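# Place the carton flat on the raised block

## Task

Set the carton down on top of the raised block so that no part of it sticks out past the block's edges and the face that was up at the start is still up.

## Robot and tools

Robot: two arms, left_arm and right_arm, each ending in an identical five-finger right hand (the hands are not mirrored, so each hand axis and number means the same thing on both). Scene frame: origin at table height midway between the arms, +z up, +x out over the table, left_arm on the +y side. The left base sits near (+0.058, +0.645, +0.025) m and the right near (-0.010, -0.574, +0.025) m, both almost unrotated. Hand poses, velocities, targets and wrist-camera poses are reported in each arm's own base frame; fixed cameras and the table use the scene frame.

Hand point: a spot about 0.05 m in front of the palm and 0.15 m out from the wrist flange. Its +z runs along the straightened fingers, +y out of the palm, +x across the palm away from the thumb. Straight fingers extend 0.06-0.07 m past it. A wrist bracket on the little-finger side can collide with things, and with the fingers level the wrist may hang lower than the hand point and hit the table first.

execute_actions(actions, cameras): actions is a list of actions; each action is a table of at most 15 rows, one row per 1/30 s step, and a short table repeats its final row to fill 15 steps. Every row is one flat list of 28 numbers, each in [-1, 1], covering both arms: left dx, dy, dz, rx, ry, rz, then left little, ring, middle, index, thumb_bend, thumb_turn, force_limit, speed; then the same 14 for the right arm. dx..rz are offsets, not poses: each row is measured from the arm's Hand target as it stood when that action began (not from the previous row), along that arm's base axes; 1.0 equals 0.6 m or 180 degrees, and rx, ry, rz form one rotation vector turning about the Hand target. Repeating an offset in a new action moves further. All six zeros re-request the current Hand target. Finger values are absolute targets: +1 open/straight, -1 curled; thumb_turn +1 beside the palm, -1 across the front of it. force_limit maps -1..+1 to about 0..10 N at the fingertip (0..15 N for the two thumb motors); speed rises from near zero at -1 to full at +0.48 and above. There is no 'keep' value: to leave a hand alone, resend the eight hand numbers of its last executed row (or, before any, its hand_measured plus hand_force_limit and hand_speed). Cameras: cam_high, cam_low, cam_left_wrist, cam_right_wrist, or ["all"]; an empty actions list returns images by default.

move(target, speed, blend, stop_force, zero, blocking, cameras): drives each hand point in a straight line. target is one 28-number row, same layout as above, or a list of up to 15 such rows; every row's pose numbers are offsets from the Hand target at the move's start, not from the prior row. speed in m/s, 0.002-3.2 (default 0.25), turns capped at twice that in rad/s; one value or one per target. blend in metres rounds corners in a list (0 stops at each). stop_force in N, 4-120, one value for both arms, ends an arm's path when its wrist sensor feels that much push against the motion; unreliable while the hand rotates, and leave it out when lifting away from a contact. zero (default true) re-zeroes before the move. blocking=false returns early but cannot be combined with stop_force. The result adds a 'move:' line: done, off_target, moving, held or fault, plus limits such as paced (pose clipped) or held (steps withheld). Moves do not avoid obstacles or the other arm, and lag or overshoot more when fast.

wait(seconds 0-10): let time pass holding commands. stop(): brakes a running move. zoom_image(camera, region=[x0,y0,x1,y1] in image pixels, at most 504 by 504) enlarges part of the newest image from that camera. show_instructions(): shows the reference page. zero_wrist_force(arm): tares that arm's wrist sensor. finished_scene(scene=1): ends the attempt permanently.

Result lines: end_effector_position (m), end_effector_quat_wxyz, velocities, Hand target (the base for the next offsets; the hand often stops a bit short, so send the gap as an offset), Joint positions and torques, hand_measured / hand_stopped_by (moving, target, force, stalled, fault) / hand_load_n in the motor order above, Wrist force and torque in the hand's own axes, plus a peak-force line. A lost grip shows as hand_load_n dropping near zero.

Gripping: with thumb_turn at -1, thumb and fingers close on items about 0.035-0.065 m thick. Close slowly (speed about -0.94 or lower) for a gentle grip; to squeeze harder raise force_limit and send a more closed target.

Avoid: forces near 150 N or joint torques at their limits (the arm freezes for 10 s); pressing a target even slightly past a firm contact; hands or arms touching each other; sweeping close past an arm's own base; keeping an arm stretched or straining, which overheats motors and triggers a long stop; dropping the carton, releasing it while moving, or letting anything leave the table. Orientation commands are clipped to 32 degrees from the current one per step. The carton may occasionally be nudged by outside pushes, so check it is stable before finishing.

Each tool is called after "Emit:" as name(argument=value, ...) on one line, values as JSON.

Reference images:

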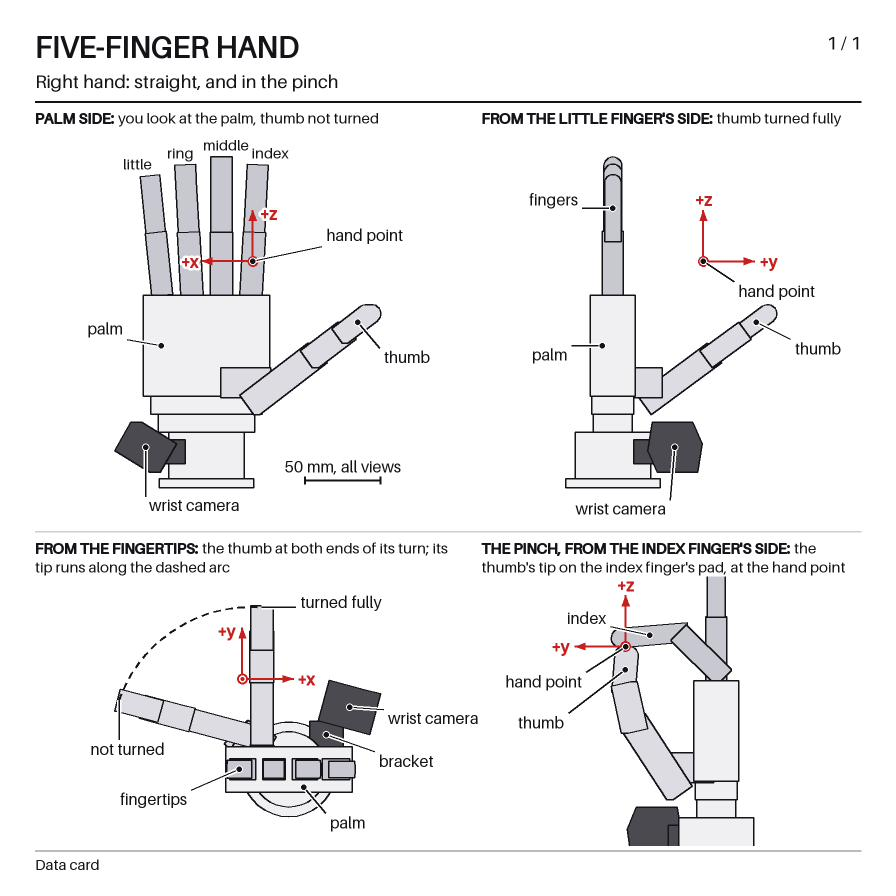

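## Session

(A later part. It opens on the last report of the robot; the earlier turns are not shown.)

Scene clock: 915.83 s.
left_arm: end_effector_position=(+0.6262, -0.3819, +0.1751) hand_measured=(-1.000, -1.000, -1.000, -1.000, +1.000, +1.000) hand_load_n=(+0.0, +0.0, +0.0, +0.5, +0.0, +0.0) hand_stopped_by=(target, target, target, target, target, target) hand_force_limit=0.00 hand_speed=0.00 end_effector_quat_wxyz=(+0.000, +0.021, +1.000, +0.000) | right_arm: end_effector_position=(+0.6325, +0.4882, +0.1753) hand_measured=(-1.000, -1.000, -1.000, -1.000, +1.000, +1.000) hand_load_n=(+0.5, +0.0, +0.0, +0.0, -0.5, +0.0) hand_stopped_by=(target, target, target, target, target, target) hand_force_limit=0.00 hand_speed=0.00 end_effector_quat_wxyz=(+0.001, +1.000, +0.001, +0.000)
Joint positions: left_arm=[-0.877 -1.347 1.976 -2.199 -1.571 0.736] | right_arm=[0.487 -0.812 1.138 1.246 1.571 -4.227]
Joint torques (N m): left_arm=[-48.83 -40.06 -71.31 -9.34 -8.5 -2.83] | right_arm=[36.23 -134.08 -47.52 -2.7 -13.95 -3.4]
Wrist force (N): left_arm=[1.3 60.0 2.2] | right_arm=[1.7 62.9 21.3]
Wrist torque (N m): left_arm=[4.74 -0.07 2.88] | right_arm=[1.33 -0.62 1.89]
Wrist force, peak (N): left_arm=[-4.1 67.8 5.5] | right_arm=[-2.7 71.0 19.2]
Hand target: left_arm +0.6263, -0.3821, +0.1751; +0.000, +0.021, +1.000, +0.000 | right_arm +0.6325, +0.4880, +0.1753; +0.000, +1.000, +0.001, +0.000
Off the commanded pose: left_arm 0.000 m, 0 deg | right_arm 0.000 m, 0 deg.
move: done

Emit:
move(target=[0.01963,-0.09836,0,0,0,-0.01139,-1,-1,-1,-1,1,1,0,0,0.00163,-0.09315,0,0,0,-0.01139,-1,-1,-1,-1,1,1,0,0], speed=0.07, cameras=["cam_high","cam_low"])

Scene clock: 978.20 s.
left_arm: end_effector_position=(+0.6380, -0.4409, +0.1751) hand_measured=(-1.000, -1.000, -1.000, -1.000, +1.000, +1.000) hand_load_n=(+0.0, +0.5, +0.0, +0.0, +0.0, +0.0) hand_stopped_by=(target, target, target, target, target, target) hand_force_limit=0.00 hand_speed=0.00 end_effector_quat_wxyz=(+0.000, +0.039, +0.999, +0.000) | right_arm: end_effector_position=(+0.6335, +0.4323, +0.1753) hand_measured=(-1.000, -1.000, -1.000, -1.000, +1.000, +1.000) hand_load_n=(+0.0, +0.0, +0.0, +0.0, +0.0, +0.0) hand_stopped_by=(target, target, target, target, target, target) hand_force_limit=0.00 hand_speed=0.00 end_effector_quat_wxyz=(+0.001, +1.000, -0.017, +0.000)
Joint positions: left_arm=[-0.916 -1.284 1.891 -2.178 -1.571 0.733] | right_arm=[0.424 -0.867 1.236 1.204 1.571 -4.255]
Joint torques (N m): left_arm=[-49.8 -44.71 -71.1 -9.67 -6.88 -2.55] | right_arm=[36.81 -132.24 -45.14 -0.84 -12.86 -3.42]
Wrist force (N): left_arm=[2.5 59.4 0.8] | right_arm=[2.8 62.1 23.3]
Wrist torque (N m): left_arm=[4.82 -0.14 2.99] | right_arm=[0.89 -0.77 2.07]
Wrist force, peak (N): left_arm=[-1.7 63.7 2.5] | right_arm=[-0.9 66.2 22.2]
Hand target: left_arm +0.6381, -0.4412, +0.1751; +0.000, +0.039, +0.999, +0.000 | right_arm +0.6335, +0.4321, +0.1753; +0.000, +1.000, -0.017, +0.000
Off the commanded pose: left_arm 0.000 m, 0 deg | right_arm 0.000 m, 0 deg.
move: done
Images, in order (width x height): cam_high 896x504, cam_low 896x504.

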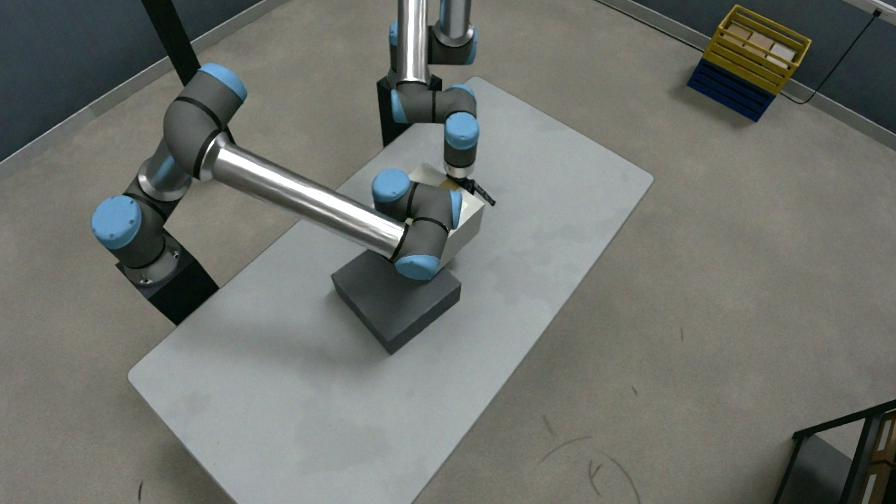

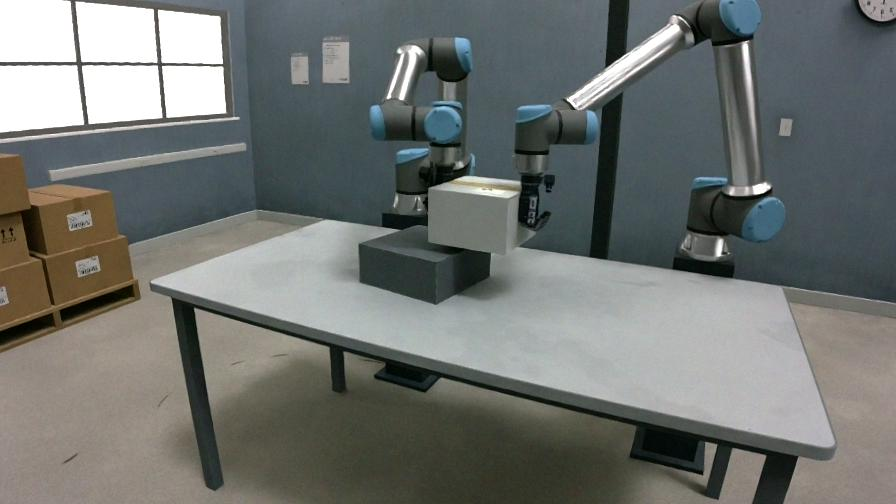

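Emit:
move(target=[[0.01952,-0.09878,0,0,0,-0.01139,-1,-1,-1,-1,1,1,0,0,0.00170,-0.09275,0,0,0,-0.01139,-1,-1,-1,-1,1,1,0,0],[0.03892,-0.19792,0,0,0,-0.02278,-1,-1,-1,-1,1,1,0,0,0.00348,-0.18510,0,0,0,-0.02278,-1,-1,-1,-1,1,1,0,0],[0.05820,-0.29748,0,0,0,-0.03417,-1,-1,-1,-1,1,1,0,0,0.00537,-0.27708,0,0,0,-0.03417,-1,-1,-1,-1,1,1,0,0]], speed=0.08, blend=0.003, cameras=["all"])

Scene clock: 1013.63 s.
left_arm: end_effector_position=(+0.6729, -0.6195, +0.1751) hand_measured=(-1.000, -1.000, -1.000, -1.000, +1.000, +1.000) hand_load_n=(+0.0, +0.0, +0.0, +0.5, +0.0, +0.0) hand_stopped_by=(target, target, target, target, target, target) hand_force_limit=0.00 hand_speed=0.00 end_effector_quat_wxyz=(+0.000, +0.092, +0.996, +0.000) | right_arm: end_effector_position=(+0.6367, +0.2660, +0.1753) hand_measured=(-1.000, -1.000, -1.000, -1.000, +1.000, +1.000) hand_load_n=(+0.0, +0.0, +0.0, +0.0, +0.0, +0.0) hand_stopped_by=(target, target, target, target, target, target) hand_force_limit=0.00 hand_speed=0.00 end_effector_quat_wxyz=(+0.000, +0.998, -0.070, +0.000)
Joint positions: left_arm=[-1.007 -1.082 1.592 -2.082 -1.571 0.749] | right_arm=[0.209 -0.993 1.449 1.116 1.572 -4.363]
Joint torques (N m): left_arm=[-54.51 -63.66 -69.48 -9.4 -6.91 1.89] | right_arm=[32.14 -120.49 -42.82 0.46 -14.39 -3.8]
Wrist force (N): left_arm=[4.6 60.1 -1.2] | right_arm=[4.8 62.2 24.9]
Wrist torque (N m): left_arm=[5.04 -0.25 3.09] | right_arm=[0.23 -1.14 2.58]
Wrist force, peak (N): left_arm=[-0.5 64.0 -0.3] | right_arm=[-0.5 66.9 24.5]
Hand target: left_arm +0.6730, -0.6197, +0.1751; +0.000, +0.092, +0.996, +0.000 | right_arm +0.6367, +0.2658, +0.1753; +0.000, +0.998, -0.070, +0.000
Off the commanded pose: left_arm 0.000 m, 0 deg | right_arm 0.000 m, 0 deg.
move: done
camera_calibration:
cam_left_wrist: T_world_to_cam=[[-0.115296, 0.993329, 0.0018833, 0.692767], [0.873064, 0.100432, 0.47715, -0.605859], [0.473778, 0.0566579, -0.87882, -0.0154092], [0, 0, 0, 1]] pos_world=[0.616128, -0.626425, 0.274239]
cam_right_wrist: T_world_to_cam=[[0.141002, -0.989902, 0.0145729, 0.168496], [-0.827594, -0.109779, 0.550487, 0.45205], [-0.543328, -0.0896803, -0.834717, 0.626734], [0, 0, 0, 1]] pos_world=[0.690878, 0.272626, 0.271842]

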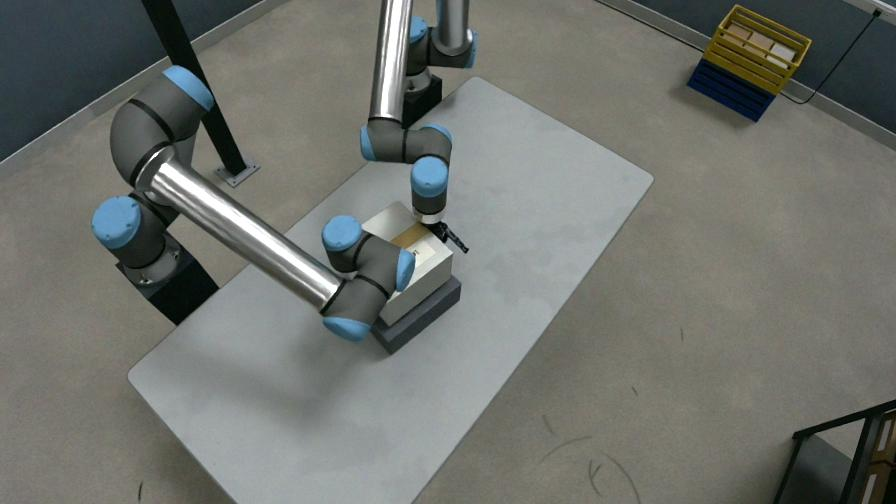

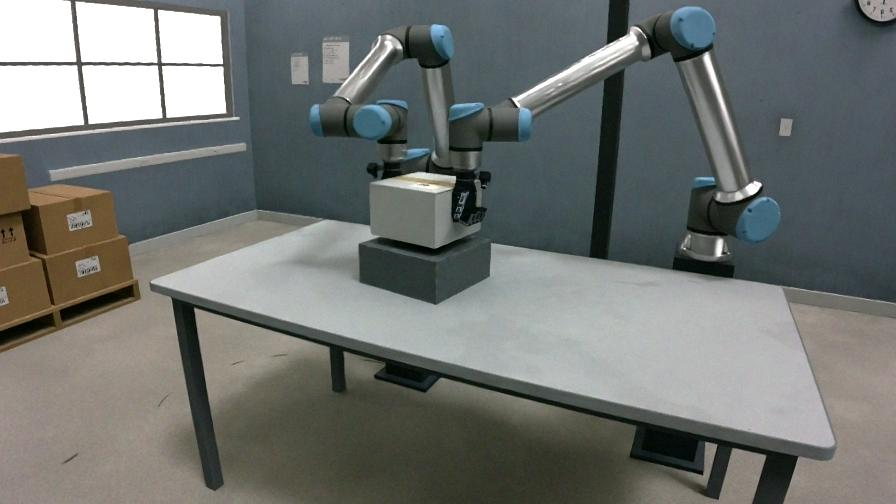

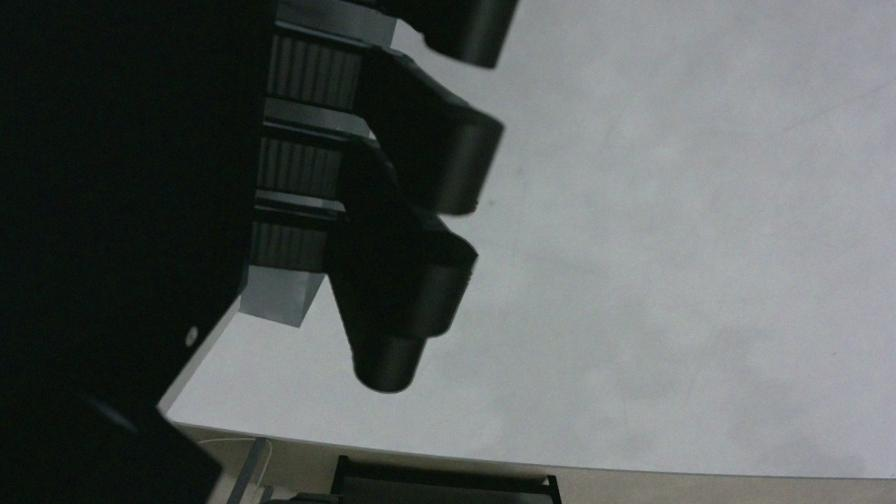

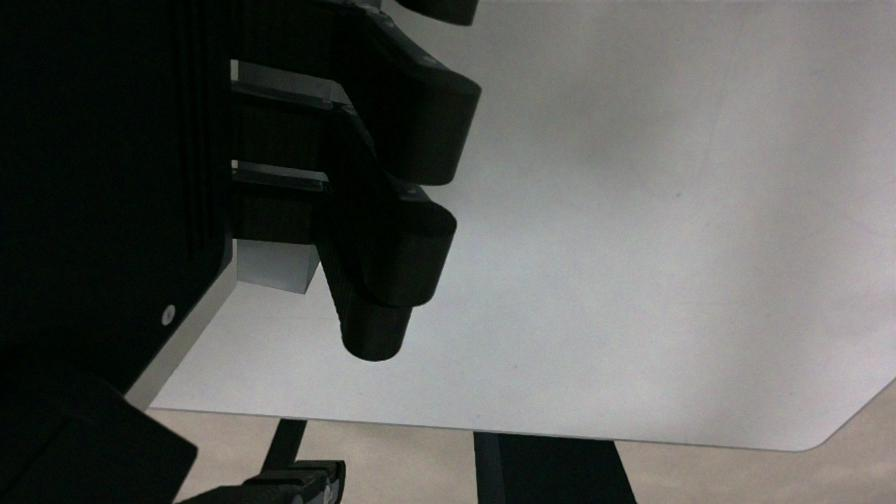

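Emit:
zoom_image(camera="cam_high", region=[300, 180, 500, 380])

Emit:
zoom_image(camera="cam_low", region=[340, 150, 510, 320])

Scaled by 2.520 from the camera's 896x504 image, which has a finer 1280x720 frame.

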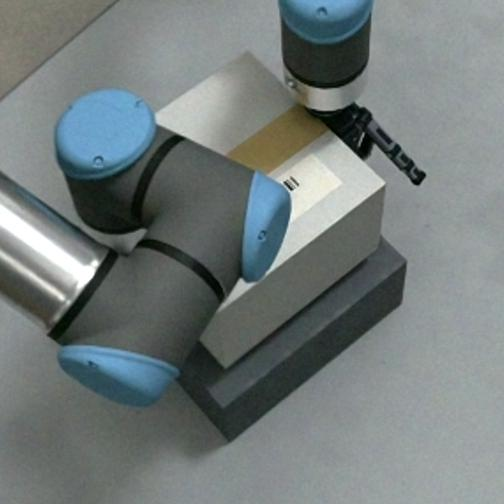

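Scaled by 2.965 from the camera's 896x504 image, which has a finer 1280x720 frame.

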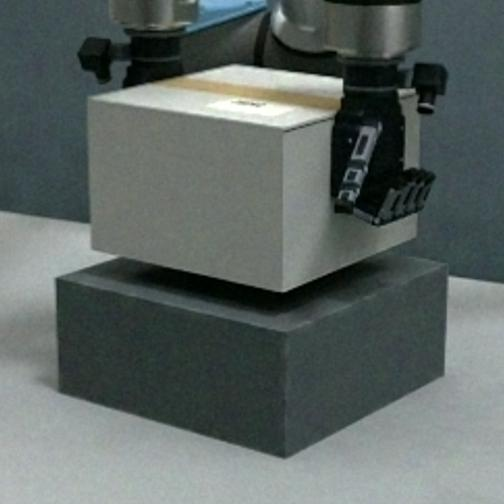

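Emit:
move(target=[[-0.0002,-0.005,-0.04,0,0,0,-1,-1,-1,-1,1,1,0,0,0.0001,-0.005,-0.04,0,0,0,-1,-1,-1,-1,1,1,0,0],[-0.0002,-0.005,-0.075,0,0,0,-1,-1,-1,-1,1,1,0,0,0.0001,-0.005,-0.075,0,0,0,-1,-1,-1,-1,1,1,0,0]], speed=[0.05,0.012], stop_force=14, cameras=["cam_high","cam_low"])

Scene clock: 1074.70 s.
left_arm: end_effector_position=(+0.6729, -0.6227, +0.1468) hand_measured=(-1.000, -1.000, -1.000, -1.000, +1.000, +1.000) hand_load_n=(+0.0, +0.0, +0.0, +0.0, +0.0, +0.0) hand_stopped_by=(target, target, target, target, target, target) hand_force_limit=0.00 hand_speed=0.00 end_effector_quat_wxyz=(+0.000, +0.092, +0.996, +0.000) | right_arm: end_effector_position=(+0.6368, +0.2628, +0.1468) hand_measured=(-1.000, -1.000, -1.000, -1.000, +1.000, +1.000) hand_load_n=(+0.0, +0.0, +0.0, +0.0, +0.0, +0.0) hand_stopped_by=(target, target, target, target, target, target) hand_force_limit=0.00 hand_speed=0.00 end_effector_quat_wxyz=(+0.000, +0.998, -0.070, +0.000)
Joint positions: left_arm=[-1.009 -1.055 1.607 -2.123 -1.571 0.747] | right_arm=[0.205 -0.974 1.473 1.072 1.571 -4.367]
Joint torques (N m): left_arm=[-49.09 -94.37 -61.67 -8.88 -7.23 -3.13] | right_arm=[52.74 -113.84 -59.07 5.6 -13.32 -2.93]
Wrist force (N): left_arm=[0.3 57.5 -8.4] | right_arm=[5.1 59.0 14.1]
Wrist torque (N m): left_arm=[5.04 0.23 3.05] | right_arm=[2.93 -0.11 2.34]
Wrist force, peak (N): left_arm=[10.9 61.7 -31.8] | right_arm=[3.8 76.2 -4.7]
Hand target: left_arm +0.6729, -0.6227, +0.1468; +0.000, +0.092, +0.996, +0.000 (not the last commanded pose) | right_arm +0.6368, +0.2628, +0.1468; +0.000, +0.998, -0.070, +0.000 (not the last commanded pose)
Off the commanded pose: left_arm 0.017 m, 0 deg | right_arm 0.016 m, 0 deg.
move: contact (left_arm, right_arm); path passed 1 of 2 targets
Images, in order (width x height): cam_high 896x504, cam_low 896x504.

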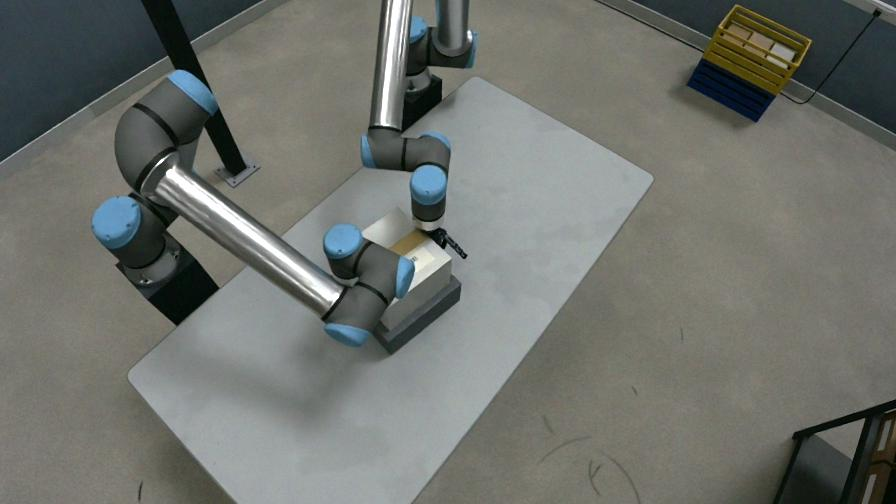

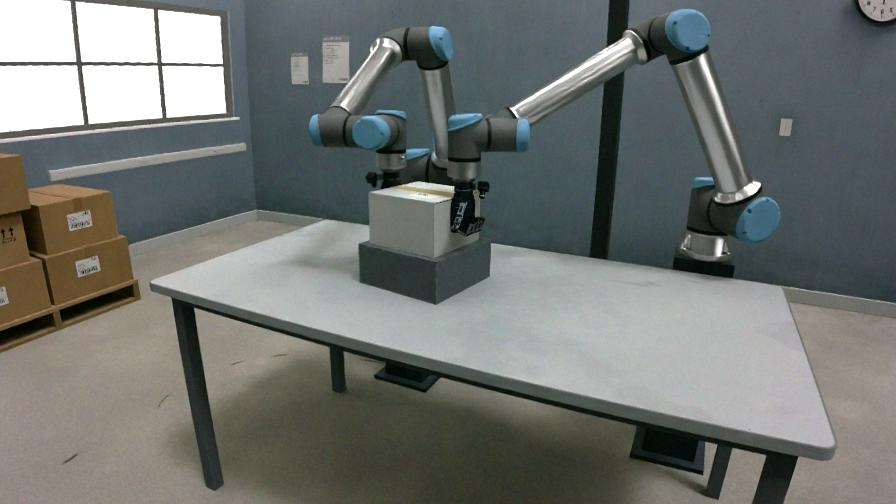

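Emit:
zoom_image(camera="cam_low", region=[340, 160, 510, 320])

Scaled by 2.965 from the camera's 896x504 image, which has a finer 1280x720 frame.

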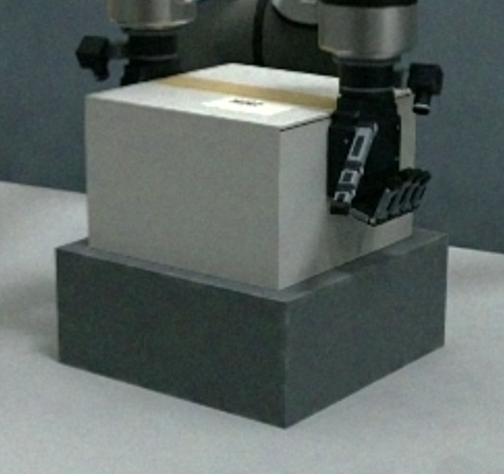

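Emit:
move(target=[[0.00092,0.00491,0,0,0,0,-1,-1,-1,-1,1,1,0,0,-0.0007,-0.00495,0,0,0,0,-1,-1,-1,-1,1,1,0,0],[0.01845,0.09827,0,0,0,0,-1,-1,-1,-1,1,1,0,0,-0.01392,-0.0990,0,0,0,0,-1,-1,-1,-1,1,1,0,0]], speed=[0.01,0.12], cameras=["cam_high","cam_low"])

Scene clock: 1100.33 s.
left_arm: end_effector_position=(+0.6839, -0.5640, +0.1468) hand_measured=(-1.000, -1.000, -1.000, -1.000, +1.000, +1.000) hand_load_n=(+0.0, +0.0, +0.0, +0.0, +0.0, +0.0) hand_stopped_by=(target, target, target, target, target, target) hand_force_limit=0.00 hand_speed=0.00 end_effector_quat_wxyz=(+0.000, +0.092, +0.996, +0.000) | right_arm: end_effector_position=(+0.6285, +0.2037, +0.1468) hand_measured=(-1.000, -1.000, -1.000, -1.000, +1.000, +1.000) hand_load_n=(+0.0, +0.0, +0.0, +0.0, -0.5, +0.0) hand_stopped_by=(target, target, target, target, target, target) hand_force_limit=0.00 hand_speed=0.00 end_effector_quat_wxyz=(+0.000, +0.998, -0.070, +0.000)
Joint positions: left_arm=[-0.962 -1.103 1.684 -2.152 -1.571 0.794] | right_arm=[0.125 -1.019 1.548 1.042 1.572 -4.447]
Joint torques (N m): left_arm=[9.11 -99.73 -26.06 -8.23 0.61 3.14] | right_arm=[-8.8 -101.08 -23.98 1.37 -2.67 -4.08]
Wrist force (N): left_arm=[-0.4 -1.5 0.1] | right_arm=[0.3 -1.3 0.1]
Wrist torque (N m): left_arm=[0.02 0.06 -0.30] | right_arm=[-0.16 -0.06 -0.02]
Wrist force, peak (N): left_arm=[0.0 57.8 -7.7] | right_arm=[5.1 59.4 14.7]
Hand target: left_arm +0.6839, -0.5637, +0.1468; +0.000, +0.092, +0.996, +0.000 | right_arm +0.6284, +0.2034, +0.1468; +0.000, +0.998, -0.070, +0.000
Off the commanded pose: left_arm 0.000 m, 0 deg | right_arm 0.000 m, 0 deg.
move: done
Images, in order (width x height): cam_high 896x504, cam_low 896x504.

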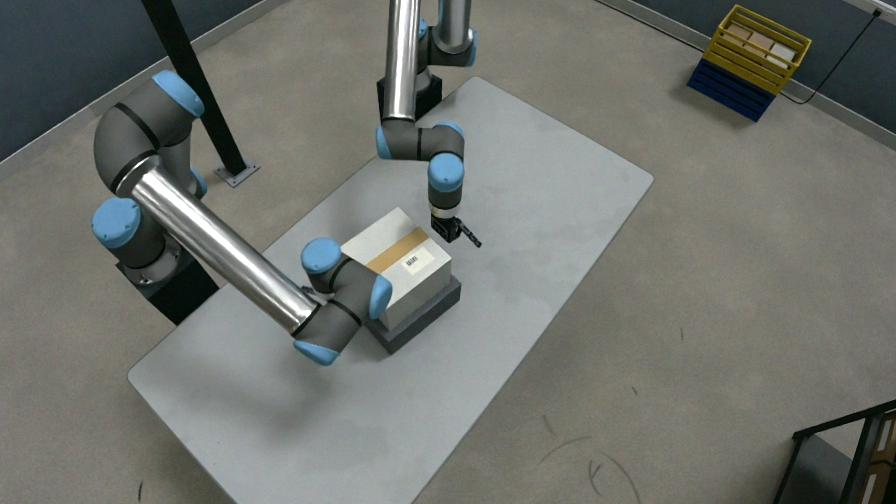

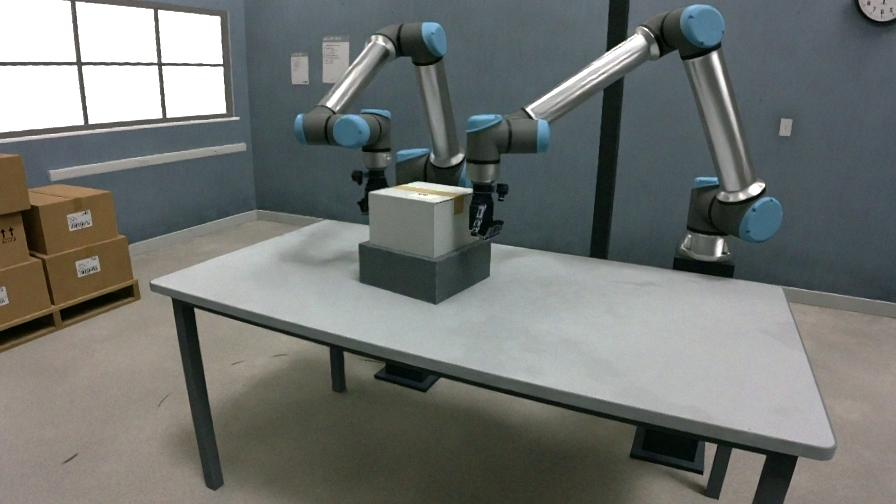

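Emit:
zoom_image(camera="cam_high", region=[300, 190, 480, 370])

Scaled by 2.800 from the camera's 896x504 image, which has a finer 1280x720 frame.

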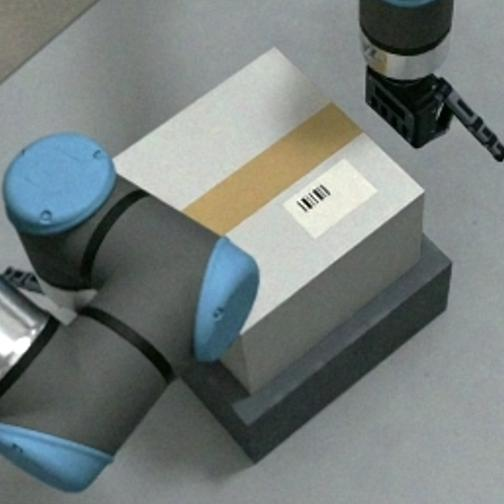

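Emit:
finished_scene()

The scene is finished: the task was done.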